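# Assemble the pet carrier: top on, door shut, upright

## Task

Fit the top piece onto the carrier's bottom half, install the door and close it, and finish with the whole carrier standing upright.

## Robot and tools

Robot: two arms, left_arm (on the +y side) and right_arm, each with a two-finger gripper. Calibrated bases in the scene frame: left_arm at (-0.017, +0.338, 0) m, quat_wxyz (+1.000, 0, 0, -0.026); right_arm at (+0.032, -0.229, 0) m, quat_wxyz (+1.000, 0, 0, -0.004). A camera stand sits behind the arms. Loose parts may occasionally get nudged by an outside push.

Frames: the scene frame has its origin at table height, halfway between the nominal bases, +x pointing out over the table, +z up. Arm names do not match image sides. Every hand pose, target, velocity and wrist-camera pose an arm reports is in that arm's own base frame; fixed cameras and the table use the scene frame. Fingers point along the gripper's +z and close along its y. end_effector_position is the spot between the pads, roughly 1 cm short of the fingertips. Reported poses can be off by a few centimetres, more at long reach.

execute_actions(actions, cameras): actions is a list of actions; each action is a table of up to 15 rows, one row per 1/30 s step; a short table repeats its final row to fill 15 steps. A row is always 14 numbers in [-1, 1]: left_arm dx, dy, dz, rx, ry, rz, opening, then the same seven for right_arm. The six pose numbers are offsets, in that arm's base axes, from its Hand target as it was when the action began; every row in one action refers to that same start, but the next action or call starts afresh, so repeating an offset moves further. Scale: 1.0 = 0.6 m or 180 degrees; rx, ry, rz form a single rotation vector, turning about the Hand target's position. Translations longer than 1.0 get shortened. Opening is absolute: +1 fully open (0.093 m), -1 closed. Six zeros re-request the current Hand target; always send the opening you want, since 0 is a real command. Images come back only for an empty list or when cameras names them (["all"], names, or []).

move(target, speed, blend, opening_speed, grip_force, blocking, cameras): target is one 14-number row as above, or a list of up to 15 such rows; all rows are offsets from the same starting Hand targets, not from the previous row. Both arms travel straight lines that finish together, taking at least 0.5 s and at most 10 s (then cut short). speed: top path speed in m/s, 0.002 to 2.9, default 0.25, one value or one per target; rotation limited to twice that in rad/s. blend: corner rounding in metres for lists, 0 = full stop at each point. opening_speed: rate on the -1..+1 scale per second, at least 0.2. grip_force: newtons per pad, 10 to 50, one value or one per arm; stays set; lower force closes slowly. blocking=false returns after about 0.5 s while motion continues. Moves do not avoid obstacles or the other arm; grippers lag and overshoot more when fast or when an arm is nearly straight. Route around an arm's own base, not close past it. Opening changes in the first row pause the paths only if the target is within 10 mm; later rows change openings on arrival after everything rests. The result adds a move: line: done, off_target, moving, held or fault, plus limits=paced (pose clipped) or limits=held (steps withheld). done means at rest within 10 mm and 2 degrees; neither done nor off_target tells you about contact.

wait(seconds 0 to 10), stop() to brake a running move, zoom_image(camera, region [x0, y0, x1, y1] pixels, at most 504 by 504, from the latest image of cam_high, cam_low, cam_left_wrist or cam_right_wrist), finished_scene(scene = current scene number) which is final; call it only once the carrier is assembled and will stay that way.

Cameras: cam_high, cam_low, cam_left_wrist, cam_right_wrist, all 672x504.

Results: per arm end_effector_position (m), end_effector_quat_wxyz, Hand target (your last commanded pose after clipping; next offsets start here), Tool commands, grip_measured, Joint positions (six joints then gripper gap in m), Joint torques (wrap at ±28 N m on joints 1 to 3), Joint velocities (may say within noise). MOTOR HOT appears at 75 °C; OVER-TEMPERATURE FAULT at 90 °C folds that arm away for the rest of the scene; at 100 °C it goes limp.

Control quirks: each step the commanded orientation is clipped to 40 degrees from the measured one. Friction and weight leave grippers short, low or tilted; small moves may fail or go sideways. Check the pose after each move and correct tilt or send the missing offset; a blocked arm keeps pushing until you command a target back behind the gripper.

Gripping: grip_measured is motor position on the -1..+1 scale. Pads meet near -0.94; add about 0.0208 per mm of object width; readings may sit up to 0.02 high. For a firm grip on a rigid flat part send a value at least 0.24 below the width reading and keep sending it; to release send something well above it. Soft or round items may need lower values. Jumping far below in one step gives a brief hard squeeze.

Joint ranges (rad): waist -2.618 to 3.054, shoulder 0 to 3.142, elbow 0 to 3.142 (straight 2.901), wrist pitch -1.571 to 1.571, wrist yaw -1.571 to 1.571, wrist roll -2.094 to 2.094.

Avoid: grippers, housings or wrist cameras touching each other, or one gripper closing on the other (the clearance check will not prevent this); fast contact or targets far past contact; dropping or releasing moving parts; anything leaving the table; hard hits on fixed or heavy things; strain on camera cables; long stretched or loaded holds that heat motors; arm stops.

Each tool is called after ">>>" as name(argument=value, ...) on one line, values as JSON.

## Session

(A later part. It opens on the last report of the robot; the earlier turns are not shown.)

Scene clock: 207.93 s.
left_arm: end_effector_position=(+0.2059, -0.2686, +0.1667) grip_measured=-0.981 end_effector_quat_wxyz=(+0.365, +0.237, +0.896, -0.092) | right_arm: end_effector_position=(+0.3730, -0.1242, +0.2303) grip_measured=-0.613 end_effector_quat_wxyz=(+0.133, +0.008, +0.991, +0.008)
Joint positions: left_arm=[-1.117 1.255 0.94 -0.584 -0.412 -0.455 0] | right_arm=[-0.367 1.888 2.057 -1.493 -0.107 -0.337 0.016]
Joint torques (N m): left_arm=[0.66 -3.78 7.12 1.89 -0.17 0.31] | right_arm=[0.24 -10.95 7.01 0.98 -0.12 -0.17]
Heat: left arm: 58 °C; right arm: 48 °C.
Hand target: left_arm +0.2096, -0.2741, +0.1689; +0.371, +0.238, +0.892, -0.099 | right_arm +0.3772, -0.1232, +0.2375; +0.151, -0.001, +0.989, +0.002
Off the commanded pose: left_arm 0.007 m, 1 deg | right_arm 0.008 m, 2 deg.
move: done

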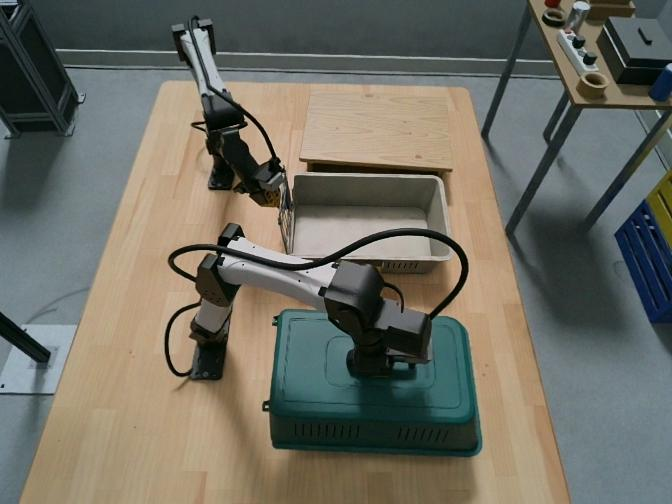

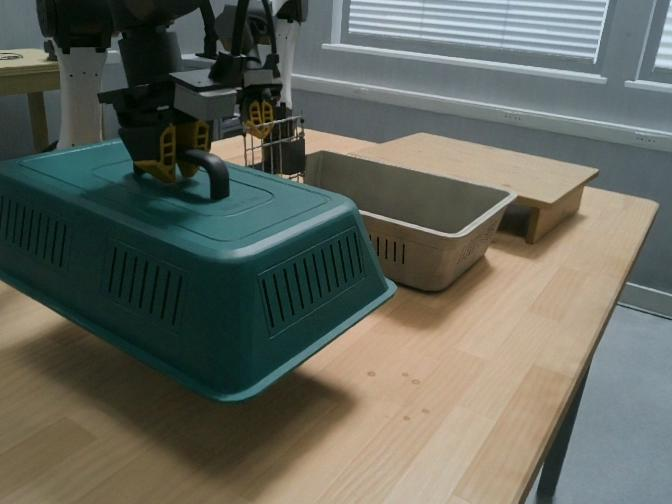

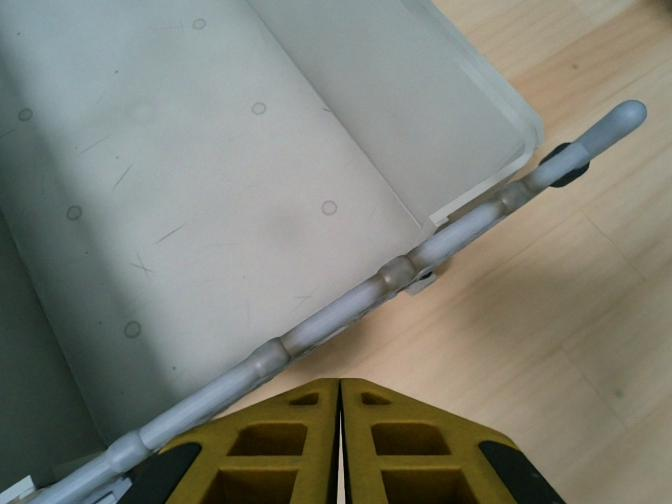

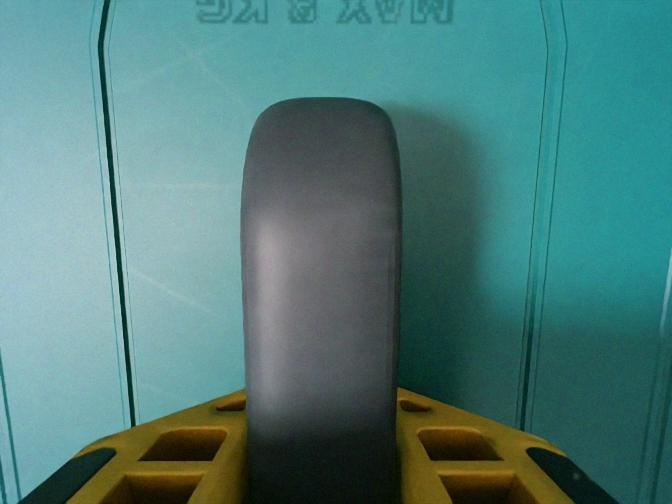

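>>> move(target=[[0,0,0,0,0,0,-1,0,0,-0.125,0,0,0,-1],[0,0,0,0,0,0,-1,0,0,-0.163,0,0,0,-1]], speed=[0.1,0.03], cameras=["cam_high","cam_low"])

Scene clock: 214.37 s.
left_arm: end_effector_position=(+0.2059, -0.2686, +0.1667) grip_measured=-0.981 end_effector_quat_wxyz=(+0.365, +0.237, +0.896, -0.092) | right_arm: end_effector_position=(+0.3758, -0.1259, +0.1333) grip_measured=-0.613 end_effector_quat_wxyz=(+0.135, +0.007, +0.991, +0.005)
Joint positions: left_arm=[-1.117 1.255 0.94 -0.584 -0.412 -0.455 0] | right_arm=[-0.367 1.814 1.564 -1.069 -0.104 -0.341 0.016]
Joint torques (N m): left_arm=[0.65 -3.63 7.23 1.91 -0.13 0.32] | right_arm=[0.27 -12.12 5.82 1 -0.15 -0.14]
Heat: left arm: 58 °C; right arm: 48 °C.
Hand target: left_arm +0.2096, -0.2741, +0.1689; +0.371, +0.238, +0.892, -0.099 | right_arm +0.3773, -0.1232, +0.1397; +0.151, -0.001, +0.989, +0.002
Off the commanded pose: left_arm 0.007 m, 1 deg | right_arm 0.007 m, 2 deg.
move: done
Images, in order (width x height): cam_high 672x504, cam_low 672x504.

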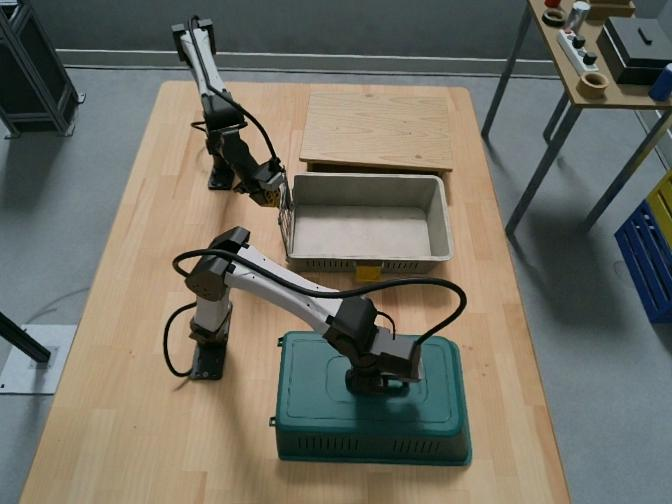

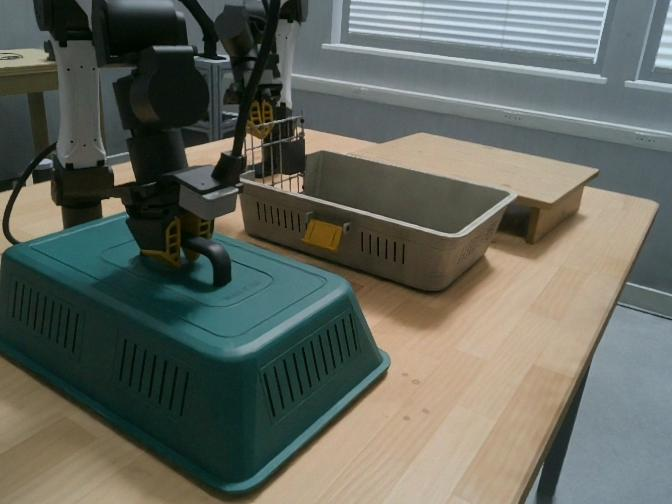

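>>> move(target=[0,0,0,0,0,0,-1,0,0,0,0,0,0,0], opening_speed=0.8)

>>> move(target=[0,0,0,0,0,0,-1,-0.01,-0.004,0.008,0,-0.167,0,0], speed=0.12, cameras=["cam_high","cam_low","cam_right_wrist"])

>>> zoom_image(camera="cam_low", region=[80, 120, 300, 300])

Scene clock: 218.47 s.
left_arm: end_effector_position=(+0.2059, -0.2686, +0.1667) grip_measured=-0.981 end_effector_quat_wxyz=(+0.365, +0.237, +0.896, -0.092) | right_arm: end_effector_position=(+0.3756, -0.1244, +0.1320) grip_measured=-0.003 end_effector_quat_wxyz=(+0.134, +0.005, +0.991, +0.007)
Joint positions: left_arm=[-1.117 1.255 0.94 -0.584 -0.412 -0.455 0] | right_arm=[-0.365 1.814 1.56 -1.068 -0.107 -0.341 0.045]
Joint torques (N m): left_arm=[0.65 -3.67 7.24 1.89 -0.16 0.28] | right_arm=[0.05 -12.08 6.2 0.98 -0.13 -0.13]
Heat: left arm: 58 °C; right arm: 48 °C.
Hand target: left_arm +0.2096, -0.2741, +0.1689; +0.371, +0.238, +0.892, -0.099 | right_arm +0.3773, -0.1232, +0.1397; +0.151, -0.001, +0.989, +0.002
Off the commanded pose: left_arm 0.007 m, 1 deg | right_arm 0.008 m, 2 deg.
move: done

Scene clock: 221.40 s.
left_arm: end_effector_position=(+0.2059, -0.2686, +0.1667) grip_measured=-0.981 end_effector_quat_wxyz=(+0.365, +0.237, +0.896, -0.092) | right_arm: end_effector_position=(+0.3708, -0.1251, +0.1367) grip_measured=-0.003 end_effector_quat_wxyz=(+0.386, -0.004, +0.923, +0.003)
Joint positions: left_arm=[-1.117 1.255 0.94 -0.584 -0.412 -0.455 0] | right_arm=[-0.467 1.449 0.946 -0.336 -0.333 -0.346 0.045]
Joint torques (N m): left_arm=[0.53 -3.7 7.17 1.96 -0.18 0.29] | right_arm=[-0.75 -8.72 6.71 1.8 -0.32 0.04]
Heat: left arm: 58 °C; right arm: 48 °C.
Hand target: left_arm +0.2096, -0.2741, +0.1689; +0.371, +0.238, +0.892, -0.099 | right_arm +0.3713, -0.1256, +0.1447; +0.402, -0.001, +0.916, +0.001
Off the commanded pose: left_arm 0.007 m, 1 deg | right_arm 0.008 m, 2 deg.
move: done
Images, in order (width x height): cam_high 672x504, cam_low 672x504, cam_right_wrist 672x504.

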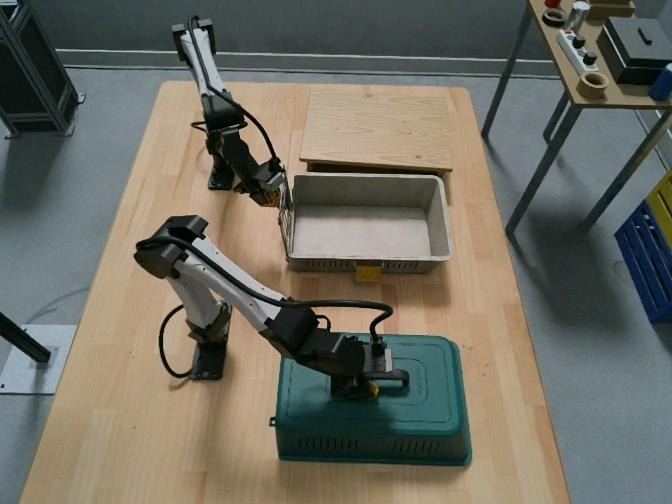

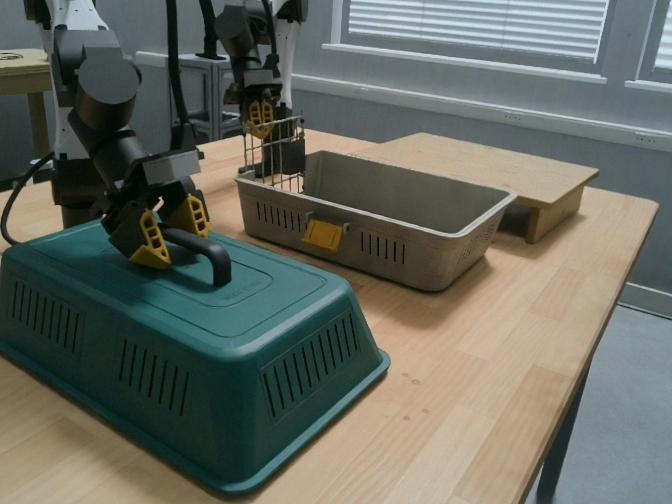

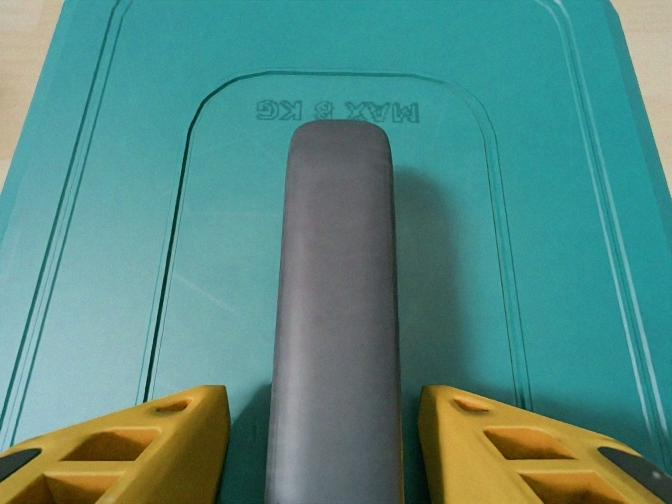

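Scaled by 2.291 from the camera's 672x504 image, which has a finer 960x720 frame.

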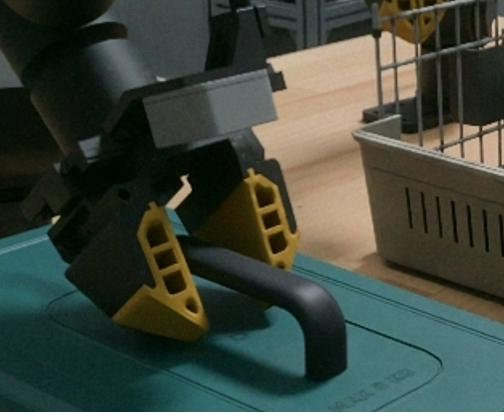

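>>> move(target=[0,0,0,0,0,0,-1,0.012,0,0,0,0,0,0], speed=0.06)

>>> move(target=[0,0,0,0,0,0,-1,0,0,0,0,0,0,-1], opening_speed=0.5)

>>> move(target=[0,0,0,0,0,0,-1,0,0,0.08,0,0,0,-1], speed=0.08, cameras=["cam_high","cam_low","cam_right_wrist"])

Scene clock: 225.40 s.
left_arm: end_effector_position=(+0.2059, -0.2686, +0.1667) grip_measured=-0.981 end_effector_quat_wxyz=(+0.365, +0.237, +0.896, -0.092) | right_arm: end_effector_position=(+0.3719, -0.1257, +0.1379) grip_measured=-0.003 end_effector_quat_wxyz=(+0.389, +0.000, +0.921, +0.003)
Joint positions: left_arm=[-1.117 1.255 0.94 -0.584 -0.412 -0.455 0] | right_arm=[-0.467 1.449 0.946 -0.328 -0.333 -0.337 0.045]
Joint torques (N m): left_arm=[0.53 -3.86 7.19 1.94 -0.18 0.27] | right_arm=[0.32 -6.34 8.65 1.84 -0.23 0.05]
Heat: left arm: 58 °C; right arm: 48 °C.
Hand target: left_arm +0.2096, -0.2741, +0.1689; +0.371, +0.238, +0.892, -0.099 | right_arm +0.3785, -0.1256, +0.1447; +0.402, -0.001, +0.916, +0.001
Off the commanded pose: left_arm 0.007 m, 1 deg | right_arm 0.009 m, 2 deg.
move: done

Scene clock: 227.60 s.
left_arm: end_effector_position=(+0.2059, -0.2686, +0.1667) grip_measured=-0.981 end_effector_quat_wxyz=(+0.365, +0.237, +0.896, -0.092) | right_arm: end_effector_position=(+0.3722, -0.1259, +0.1382) grip_measured=-0.609 end_effector_quat_wxyz=(+0.389, +0.000, +0.921, +0.002)
Joint positions: left_arm=[-1.117 1.255 0.94 -0.584 -0.412 -0.455 0] | right_arm=[-0.467 1.449 0.946 -0.326 -0.333 -0.336 0.016]
Joint torques (N m): left_arm=[0.53 -3.79 7.06 1.91 -0.15 0.31] | right_arm=[0.31 -6.34 8.62 1.82 -0.24 0.04]
Heat: left arm: 58 °C; right arm: 48 °C.
Hand target: left_arm +0.2096, -0.2741, +0.1689; +0.371, +0.238, +0.892, -0.099 | right_arm +0.3785, -0.1256, +0.1447; +0.402, -0.001, +0.916, +0.001
Off the commanded pose: left_arm 0.007 m, 1 deg | right_arm 0.009 m, 2 deg.
move: done

Scene clock: 228.70 s.
left_arm: end_effector_position=(+0.2059, -0.2686, +0.1667) grip_measured=-0.981 end_effector_quat_wxyz=(+0.365, +0.237, +0.896, -0.092) | right_arm: end_effector_position=(+0.3640, -0.1232, +0.1544) grip_measured=-0.612 end_effector_quat_wxyz=(+0.354, +0.009, +0.935, +0.016)
Joint positions: left_arm=[-1.117 1.255 0.94 -0.584 -0.412 -0.455 0] | right_arm=[-0.467 1.449 1.063 -0.526 -0.325 -0.336 0.016]
Joint torques (N m): left_arm=[0.55 -3.75 7.17 1.89 -0.15 0.31] | right_arm=[0.25 -10.13 12.85 1.72 -0.33 0.03]
Heat: left arm: 58 °C; right arm: 48 °C.
Hand target: left_arm +0.2096, -0.2741, +0.1689; +0.371, +0.238, +0.892, -0.099 | right_arm +0.3785, -0.1256, +0.1926; +0.402, -0.001, +0.916, +0.001
Off the commanded pose: left_arm 0.007 m, 1 deg | right_arm 0.041 m, 6 deg.
move: off_target (right_arm)
Images, in order (width x height): cam_high 672x504, cam_low 672x504, cam_right_wrist 672x504.

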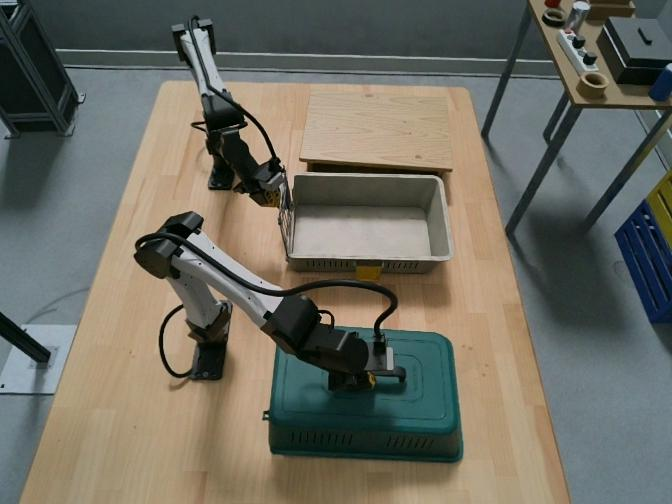

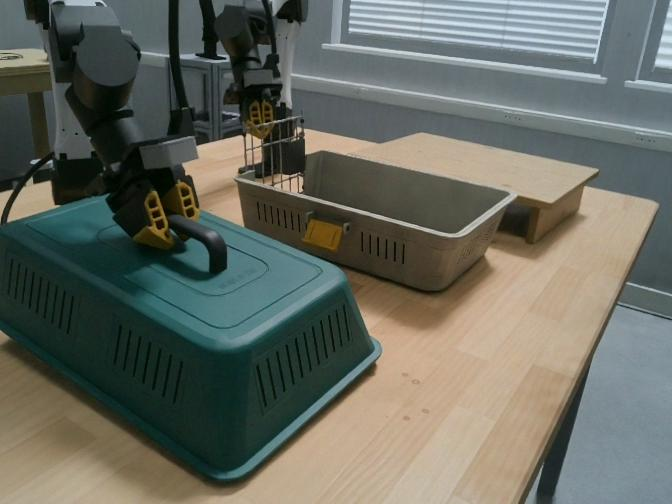

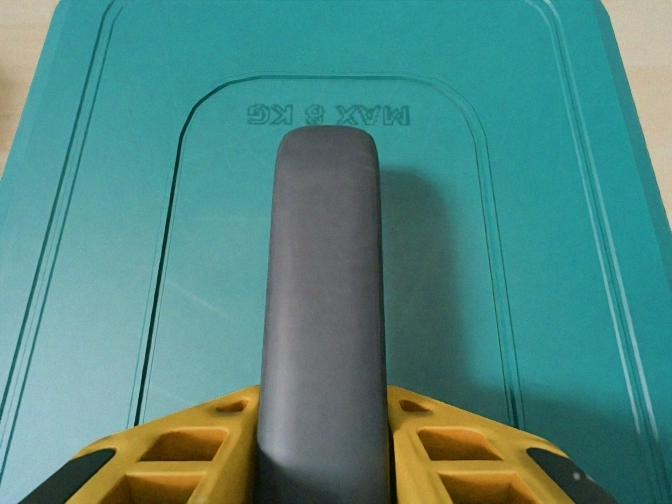

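>>> move(target=[0,0,0,0,0,0,-1,0,0,-0.08,0,0,0,-1], speed=0.05)

>>> move(target=[0,0,0,0,0,0,-1,0,0,0,0,0,0,0], opening_speed=0.8)

>>> move(target=[0,0,0,0,0,0,-1,0.04,0,0,0,0,0,0], speed=0.06, cameras=["cam_high","cam_low","cam_right_wrist"])

>>> zoom_image(camera="cam_low", region=[80, 120, 300, 300])

Scene clock: 235.40 s.
left_arm: end_effector_position=(+0.2059, -0.2686, +0.1667) grip_measured=-0.981 end_effector_quat_wxyz=(+0.365, +0.237, +0.896, -0.092) | right_arm: end_effector_position=(+0.3700, -0.1262, +0.1386) grip_measured=-0.613 end_effector_quat_wxyz=(+0.382, +0.003, +0.924, +0.002)
Joint positions: left_arm=[-1.117 1.255 0.94 -0.584 -0.412 -0.455 0] | right_arm=[-0.467 1.448 0.958 -0.354 -0.325 -0.336 0.016]
Joint torques (N m): left_arm=[0.47 -3.75 7.16 1.89 -0.17 0.29] | right_arm=[0.29 -6.23 7.62 2.03 -0.32 0.04]
Heat: left arm: 58 °C; right arm: 50 °C.
Hand target: left_arm +0.2096, -0.2741, +0.1689; +0.371, +0.238, +0.892, -0.099 | right_arm +0.3785, -0.1256, +0.1445; +0.402, -0.001, +0.916, +0.001
Off the commanded pose: left_arm 0.007 m, 1 deg | right_arm 0.010 m, 3 deg.
move: off_target (right_arm)

Scene clock: 236.87 s.
left_arm: end_effector_position=(+0.2059, -0.2686, +0.1667) grip_measured=-0.981 end_effector_quat_wxyz=(+0.365, +0.237, +0.896, -0.092) | right_arm: end_effector_position=(+0.3740, -0.1281, +0.1427) grip_measured=-0.003 end_effector_quat_wxyz=(+0.393, +0.000, +0.920, -0.003)
Joint positions: left_arm=[-1.117 1.255 0.94 -0.584 -0.412 -0.455 0] | right_arm=[-0.467 1.448 0.958 -0.328 -0.326 -0.336 0.045]
Joint torques (N m): left_arm=[0.58 -3.6 7.17 1.86 -0.16 0.3] | right_arm=[0.34 -6.15 7.61 1.84 -0.31 0.04]
Heat: left arm: 58 °C; right arm: 50 °C.
Hand target: left_arm +0.2096, -0.2741, +0.1689; +0.371, +0.238, +0.892, -0.099 | right_arm +0.3785, -0.1256, +0.1445; +0.402, -0.001, +0.916, +0.001
Off the commanded pose: left_arm 0.007 m, 1 deg | right_arm 0.005 m, 1 deg.
move: done

Scene clock: 237.73 s.
left_arm: end_effector_position=(+0.2059, -0.2686, +0.1667) grip_measured=-0.981 end_effector_quat_wxyz=(+0.365, +0.237, +0.896, -0.092) | right_arm: end_effector_position=(+0.3918, -0.1223, +0.1338) grip_measured=-0.003 end_effector_quat_wxyz=(+0.387, -0.002, +0.922, +0.008)
Joint positions: left_arm=[-1.117 1.255 0.94 -0.584 -0.412 -0.455 0] | right_arm=[-0.432 1.521 0.995 -0.303 -0.319 -0.311 0.045]
Joint torques (N m): left_arm=[0.65 -3.78 7.23 1.91 -0.13 0.31] | right_arm=[0.27 -6.05 10.8 1.78 -0.11 0.06]
Heat: left arm: 58 °C; right arm: 50 °C.
Hand target: left_arm +0.2096, -0.2741, +0.1689; +0.371, +0.238, +0.892, -0.099 | right_arm +0.4025, -0.1257, +0.1445; +0.402, -0.001, +0.916, +0.001
Off the commanded pose: left_arm 0.007 m, 1 deg | right_arm 0.016 m, 2 deg.
move: off_target (right_arm)
Images, in order (width x height): cam_high 672x504, cam_low 672x504, cam_right_wrist 672x504.

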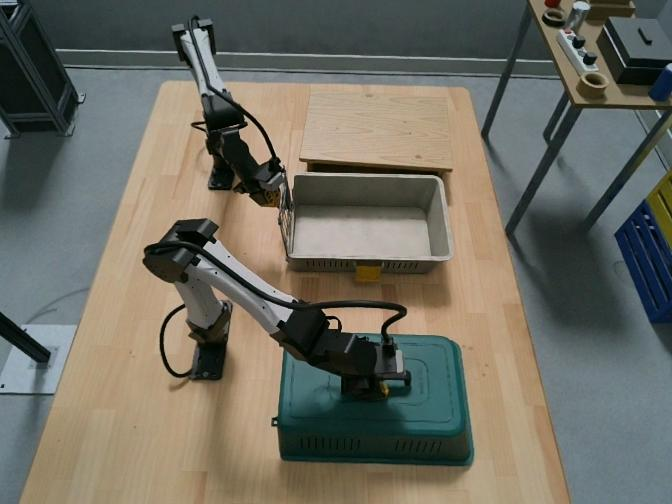

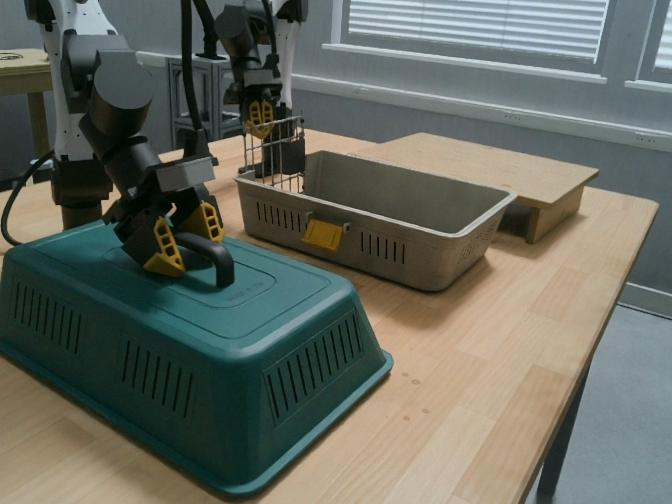

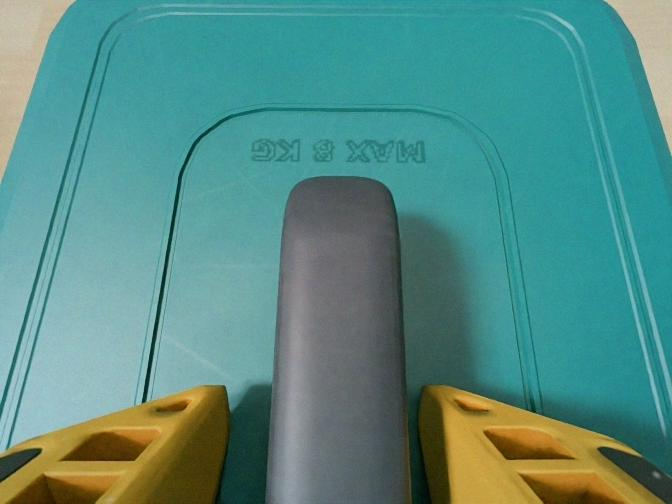

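Scaled by 2.291 from the camera's 672x504 image, which has a finer 960x720 frame.

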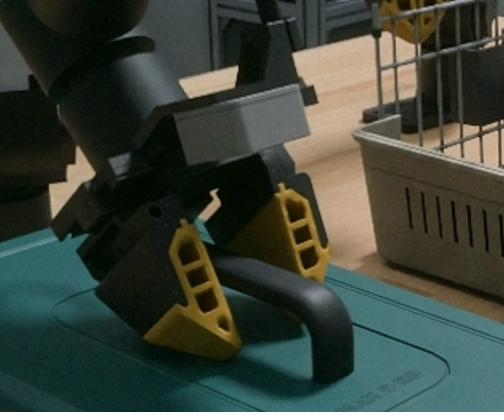

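>>> move(target=[0,0,0,0,0,0,-1,0,0,0.012,0,0,0,0], speed=0.06)

>>> move(target=[0,0,0,0,0,0,-1,0,0,0,0,0,0,-1], opening_speed=0.5)

>>> move(target=[0,0,0,0,0,0,-1,0,0,0.1,0,0,0,-1], speed=0.08, cameras=["cam_high","cam_low","cam_right_wrist"])

Scene clock: 241.53 s.
left_arm: end_effector_position=(+0.2059, -0.2686, +0.1667) grip_measured=-0.981 end_effector_quat_wxyz=(+0.365, +0.237, +0.896, -0.092) | right_arm: end_effector_position=(+0.3947, -0.1239, +0.1403) grip_measured=-0.003 end_effector_quat_wxyz=(+0.392, -0.002, +0.920, +0.005)
Joint positions: left_arm=[-1.117 1.255 0.94 -0.584 -0.412 -0.455 0] | right_arm=[-0.432 1.521 1.015 -0.312 -0.317 -0.31 0.045]
Joint torques (N m): left_arm=[0.44 -3.69 7.15 1.9 -0.16 0.29] | right_arm=[0.27 -6.75 11.12 1.59 -0.13 0.05]
Heat: left arm: 58 °C; right arm: 51 °C.
Hand target: left_arm +0.2096, -0.2741, +0.1689; +0.371, +0.238, +0.892, -0.099 | right_arm +0.4025, -0.1257, +0.1517; +0.402, -0.001, +0.916, +0.001
Off the commanded pose: left_arm 0.007 m, 1 deg | right_arm 0.014 m, 1 deg.
move: off_target (right_arm)

Scene clock: 243.73 s.
left_arm: end_effector_position=(+0.2059, -0.2686, +0.1667) grip_measured=-0.981 end_effector_quat_wxyz=(+0.365, +0.237, +0.896, -0.092) | right_arm: end_effector_position=(+0.3944, -0.1246, +0.1400) grip_measured=-0.608 end_effector_quat_wxyz=(+0.391, -0.001, +0.920, +0.003)
Joint positions: left_arm=[-1.117 1.255 0.94 -0.584 -0.412 -0.455 0] | right_arm=[-0.432 1.521 1.015 -0.312 -0.312 -0.309 0.016]
Joint torques (N m): left_arm=[0.5 -3.75 7.25 1.93 -0.16 0.28] | right_arm=[0.25 -6.72 11.12 1.58 -0.18 0.04]
Heat: left arm: 58 °C; right arm: 51 °C.
Hand target: left_arm +0.2096, -0.2741, +0.1689; +0.371, +0.238, +0.892, -0.099 | right_arm +0.4024, -0.1257, +0.1516; +0.402, -0.001, +0.916, +0.001
Off the commanded pose: left_arm 0.007 m, 1 deg | right_arm 0.014 m, 1 deg.
move: off_target (right_arm)

Scene clock: 245.20 s.
left_arm: end_effector_position=(+0.2059, -0.2686, +0.1667) grip_measured=-0.981 end_effector_quat_wxyz=(+0.365, +0.237, +0.896, -0.092) | right_arm: end_effector_position=(+0.3841, -0.1216, +0.1705) grip_measured=-0.612 end_effector_quat_wxyz=(+0.345, +0.009, +0.939, +0.020)
Joint positions: left_arm=[-1.117 1.255 0.94 -0.584 -0.412 -0.455 0] | right_arm=[-0.432 1.521 1.204 -0.607 -0.303 -0.309 0.016]
Joint torques (N m): left_arm=[0.62 -3.85 7.27 1.9 -0.11 0.31] | right_arm=[0.17 -10.48 13 1.91 -0.3 0.02]
Heat: left arm: 58 °C; right arm: 51 °C.
Hand target: left_arm +0.2096, -0.2741, +0.1689; +0.371, +0.238, +0.892, -0.099 | right_arm +0.4025, -0.1257, +0.2117; +0.402, -0.001, +0.916, +0.001
Off the commanded pose: left_arm 0.007 m, 1 deg | right_arm 0.045 m, 7 deg.
move: off_target (right_arm)
Images, in order (width x height): cam_high 672x504, cam_low 672x504, cam_right_wrist 672x504.

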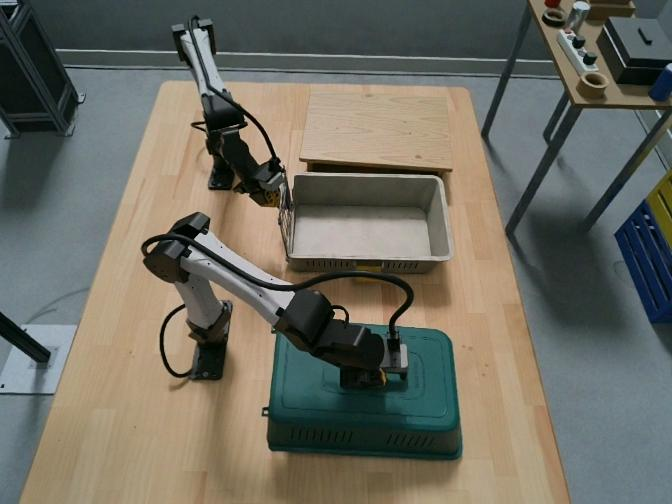

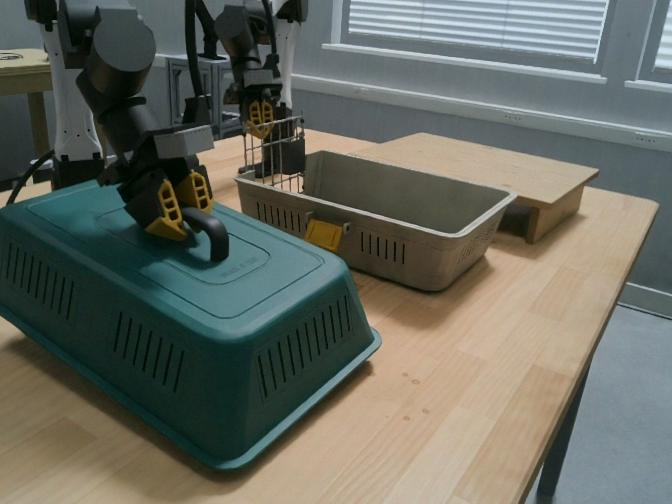

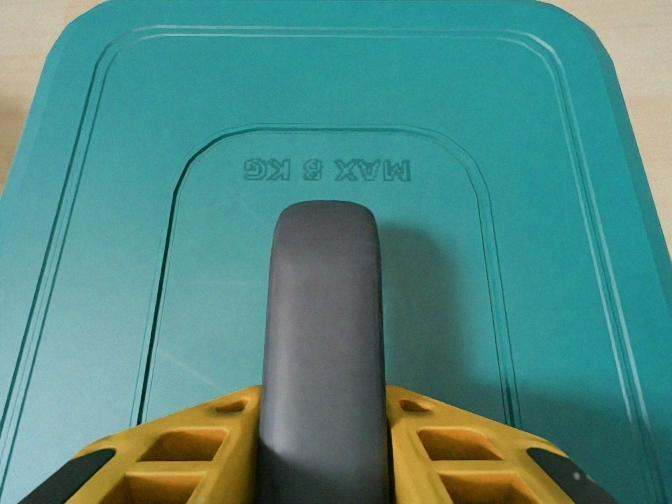

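>>> move(target=[0,0,0,0,0,0,-1,0.0,0,0.12,0,-0.02,0,-1], speed=0.08, cameras=["cam_high","cam_low","cam_right_wrist"])

Scene clock: 249.50 s.
left_arm: end_effector_position=(+0.2059, -0.2686, +0.1667) grip_measured=-0.981 end_effector_quat_wxyz=(+0.365, +0.237, +0.896, -0.092) | right_arm: end_effector_position=(+0.3895, -0.1224, +0.2403) grip_measured=-0.612 end_effector_quat_wxyz=(+0.370, +0.007, +0.929, +0.015)
Joint positions: left_arm=[-1.117 1.255 0.94 -0.584 -0.412 -0.455 0] | right_arm=[-0.432 1.513 1.44 -0.795 -0.312 -0.3 0.016]
Joint torques (N m): left_arm=[0.49 -3.74 7.27 1.95 -0.16 0.3] | right_arm=[-0.7 -10.26 13.05 2.03 -0.45 0.05]
Heat: left arm: 58 °C; right arm: 53 °C.
Hand target: left_arm +0.2096, -0.2741, +0.1689; +0.371, +0.238, +0.892, -0.099 | right_arm +0.4025, -0.1257, +0.2839; +0.431, -0.001, +0.902, +0.001
Off the commanded pose: left_arm 0.007 m, 1 deg | right_arm 0.045 m, 8 deg.
move: off_target (right_arm)
Images, in order (width x height): cam_high 672x504, cam_low 672x504, cam_right_wrist 672x504.

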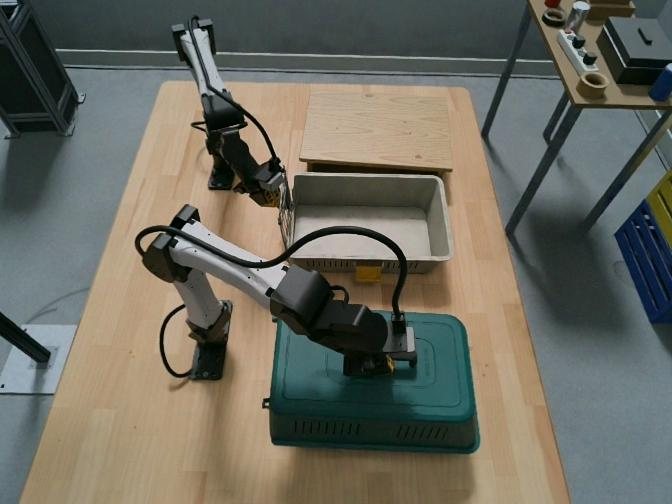

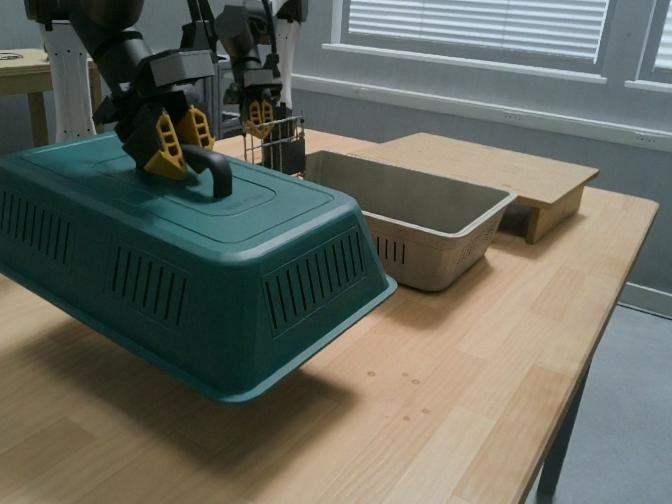

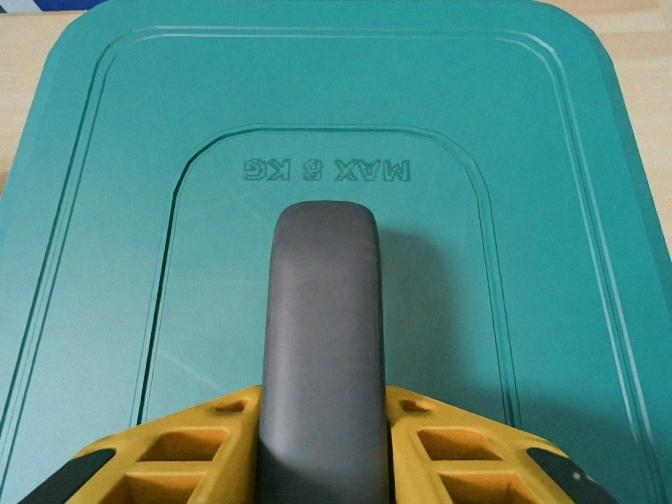

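>>> zoom_image(camera="cam_high", region=[260, 160, 460, 290])

Scaled by 2.520 from the camera's 672x504 image, which has a finer 960x720 frame.

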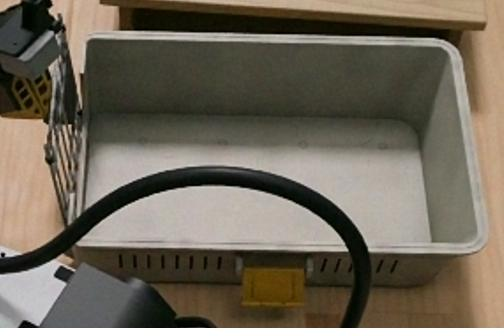

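>>> move(target=[[0,0,0,0,0,0,-1,0.055,0.0,0.1,0,-0.02,0,-1],[0,0,0,0,0,0,-1,0.055,0.35,0.1,0,-0.02,0,-1]], speed=0.12, blend=[0.05,0], cameras=["all"])

Scene clock: 264.67 s.
left_arm: end_effector_position=(+0.2059, -0.2686, +0.1667) grip_measured=-0.981 end_effector_quat_wxyz=(+0.365, +0.237, +0.896, -0.092) | right_arm: end_effector_position=(+0.4225, +0.0845, +0.3100) grip_measured=-0.612 end_effector_quat_wxyz=(+0.407, -0.017, +0.913, -0.006)
Joint positions: left_arm=[-1.117 1.255 0.94 -0.584 -0.412 -0.455 0] | right_arm=[0.275 1.577 1.726 -0.901 0.201 0.15 0.016]
Joint torques (N m): left_arm=[0.59 -3.95 7.24 1.93 -0.15 0.3] | right_arm=[-0.32 -8.51 11.78 2.32 0.28 0.05]
Heat: left arm: 58 °C; right arm: 56 °C.
Hand target: left_arm +0.2096, -0.2741, +0.1689; +0.371, +0.238, +0.892, -0.099 | right_arm +0.4355, +0.0844, +0.3438; +0.459, -0.001, +0.889, +0.001
Off the commanded pose: left_arm 0.007 m, 1 deg | right_arm 0.036 m, 7 deg.
move: off_target (right_arm); blend cut to 0.0351 m at target 1

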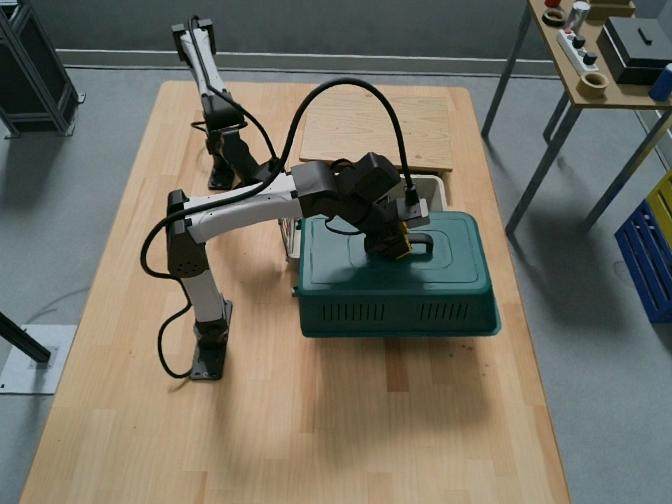

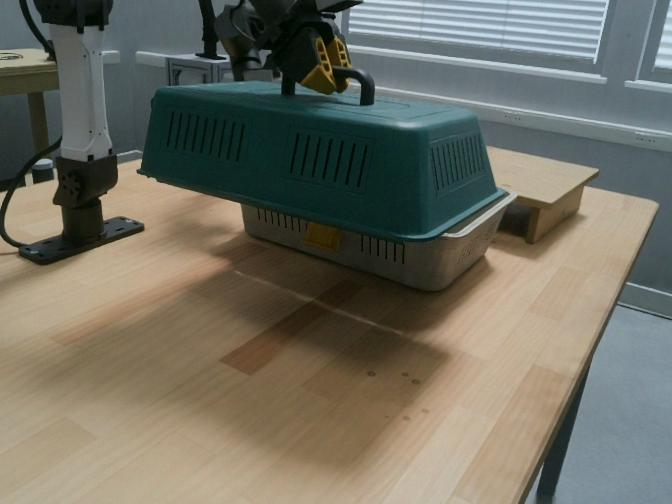

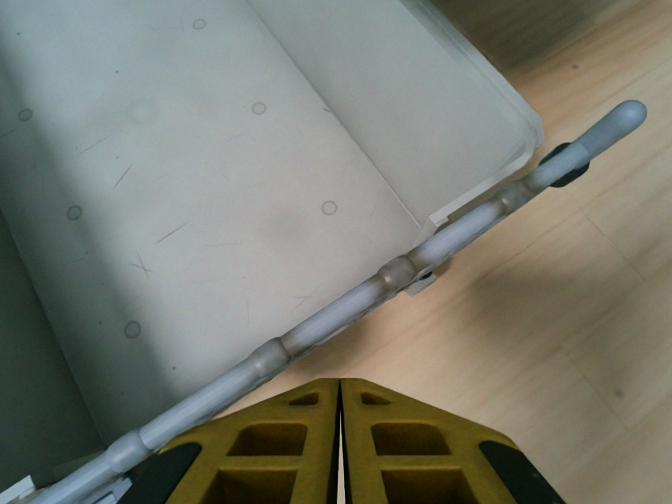

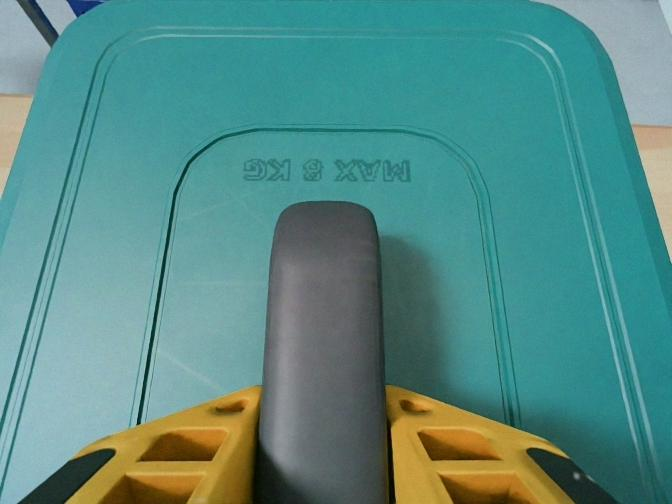

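>>> move(target=[0,0,0,0,0,0,-1,0.0,0.27,0.0,0,0.01,0,-1], speed=0.1, cameras=["all"])

Scene clock: 269.87 s.
left_arm: end_effector_position=(+0.2059, -0.2686, +0.1667) grip_measured=-0.981 end_effector_quat_wxyz=(+0.365, +0.237, +0.896, -0.092) | right_arm: end_effector_position=(+0.4258, +0.2458, +0.3107) grip_measured=-0.612 end_effector_quat_wxyz=(+0.399, -0.027, +0.917, -0.017)
Joint positions: left_arm=[-1.117 1.255 0.94 -0.584 -0.412 -0.455 0] | right_arm=[0.685 1.984 2.274 -1.172 0.49 0.447 0.016]
Joint torques (N m): left_arm=[0.65 -3.74 7.25 1.96 -0.19 0.3] | right_arm=[-0.28 -11.89 12.08 1.92 0.63 0.05]
Heat: left arm: 58 °C; right arm: 57 °C.
Hand target: left_arm +0.2096, -0.2741, +0.1689; +0.371, +0.238, +0.892, -0.099 | right_arm +0.4354, +0.2464, +0.3439; +0.445, -0.001, +0.896, +0.001
Off the commanded pose: left_arm 0.007 m, 1 deg | right_arm 0.034 m, 7 deg.
move: off_target (right_arm)

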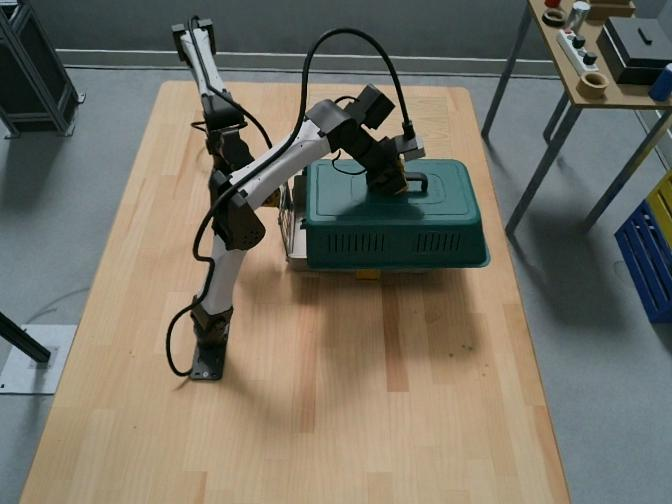

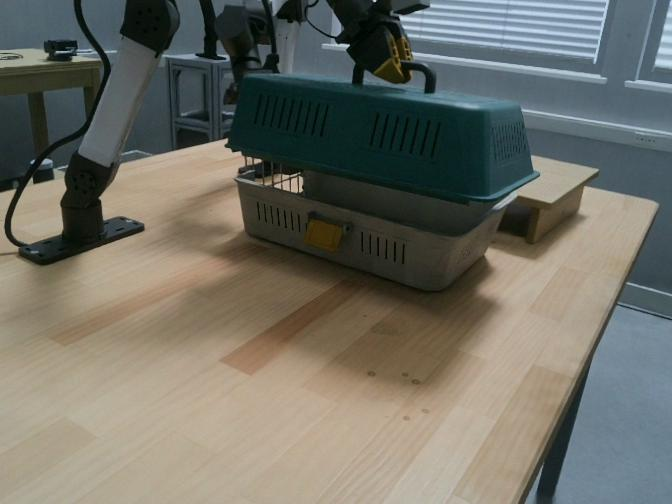

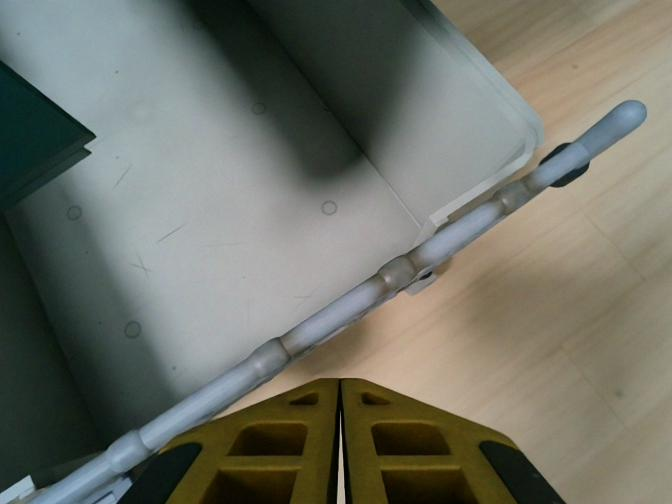

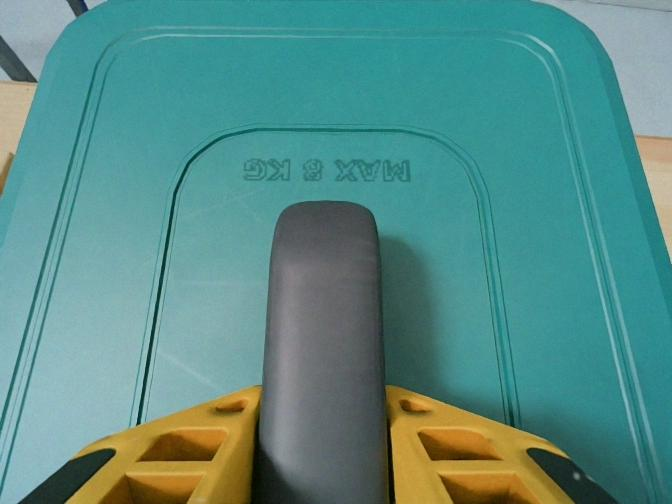

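>>> move(target=[0,0,0,0,0,0,-1,0.0,0.085,0.0,0.017,0.01,-0.011,-1], speed=0.08, cameras=["all"])

>>> zoom_image(camera="cam_high", region=[240, 130, 500, 290])

>>> zoom_image(camera="cam_low", region=[200, 60, 560, 300])

Scene clock: 274.90 s.
left_arm: end_effector_position=(+0.2059, -0.2686, +0.1667) grip_measured=-0.981 end_effector_quat_wxyz=(+0.365, +0.237, +0.896, -0.092) | right_arm: end_effector_position=(+0.4286, +0.2975, +0.3126) grip_measured=-0.612 end_effector_quat_wxyz=(+0.402, -0.004, +0.916, +0.005)
Joint positions: left_arm=[-1.117 1.255 0.94 -0.584 -0.412 -0.455 0] | right_arm=[0.77 2.299 2.82 -1.421 0.527 0.574 0.016]
Joint torques (N m): left_arm=[0.54 -3.81 7.31 1.92 -0.17 0.29] | right_arm=[-0.1 -13.86 10.58 1.86 0.66 0.05]
Heat: left arm: 58 °C; right arm: 56 °C.
Hand target: left_arm +0.2096, -0.2741, +0.1689; +0.371, +0.238, +0.892, -0.099 | right_arm +0.4355, +0.2973, +0.3439; +0.431, +0.026, +0.902, +0.018
Off the commanded pose: left_arm 0.007 m, 1 deg | right_arm 0.032 m, 5 deg.
elbow stopped short (right arm): the move would have taken joint 3 (elbow) straighter than the controller allows.
move: off_target (right_arm)

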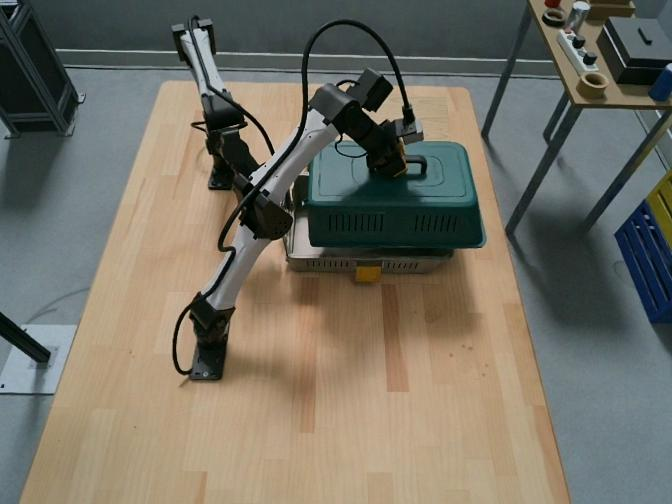

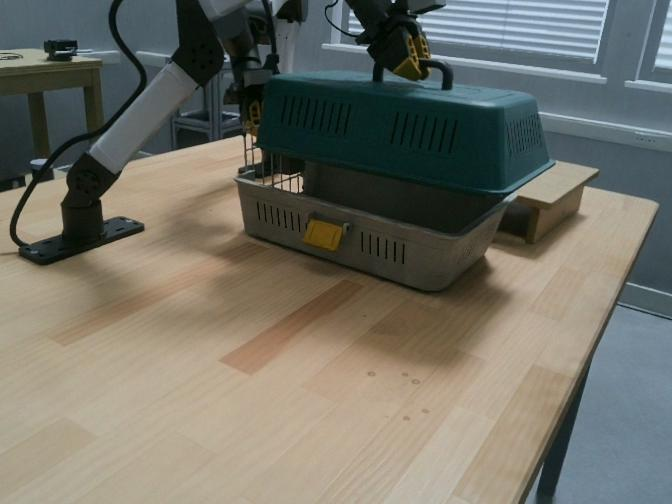

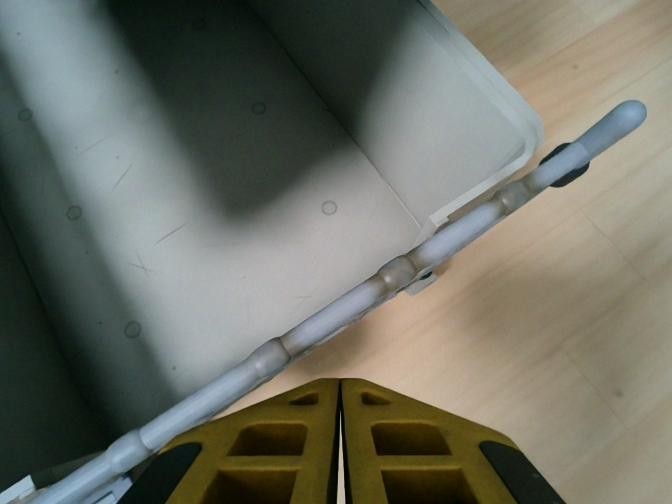

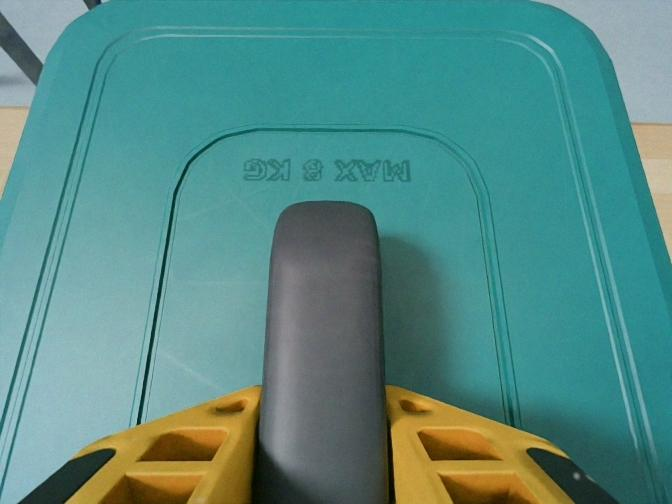

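Scaled by 1.938 from the camera's 672x504 image, which has a finer 960x720 frame.

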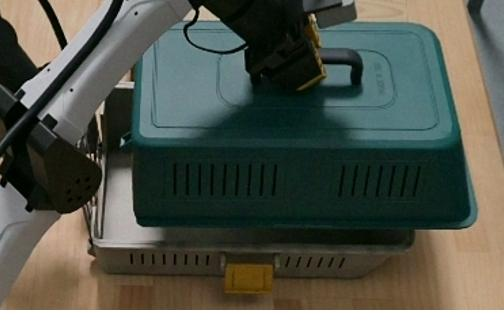

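Scaled by 1.400 from the camera's 672x504 image, which has a finer 960x720 frame.

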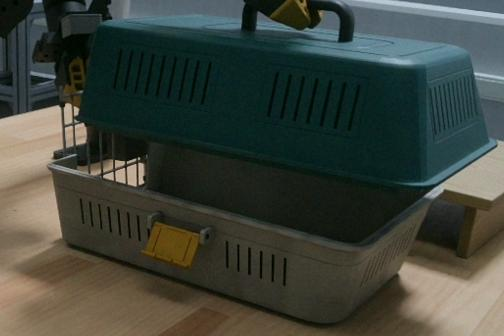

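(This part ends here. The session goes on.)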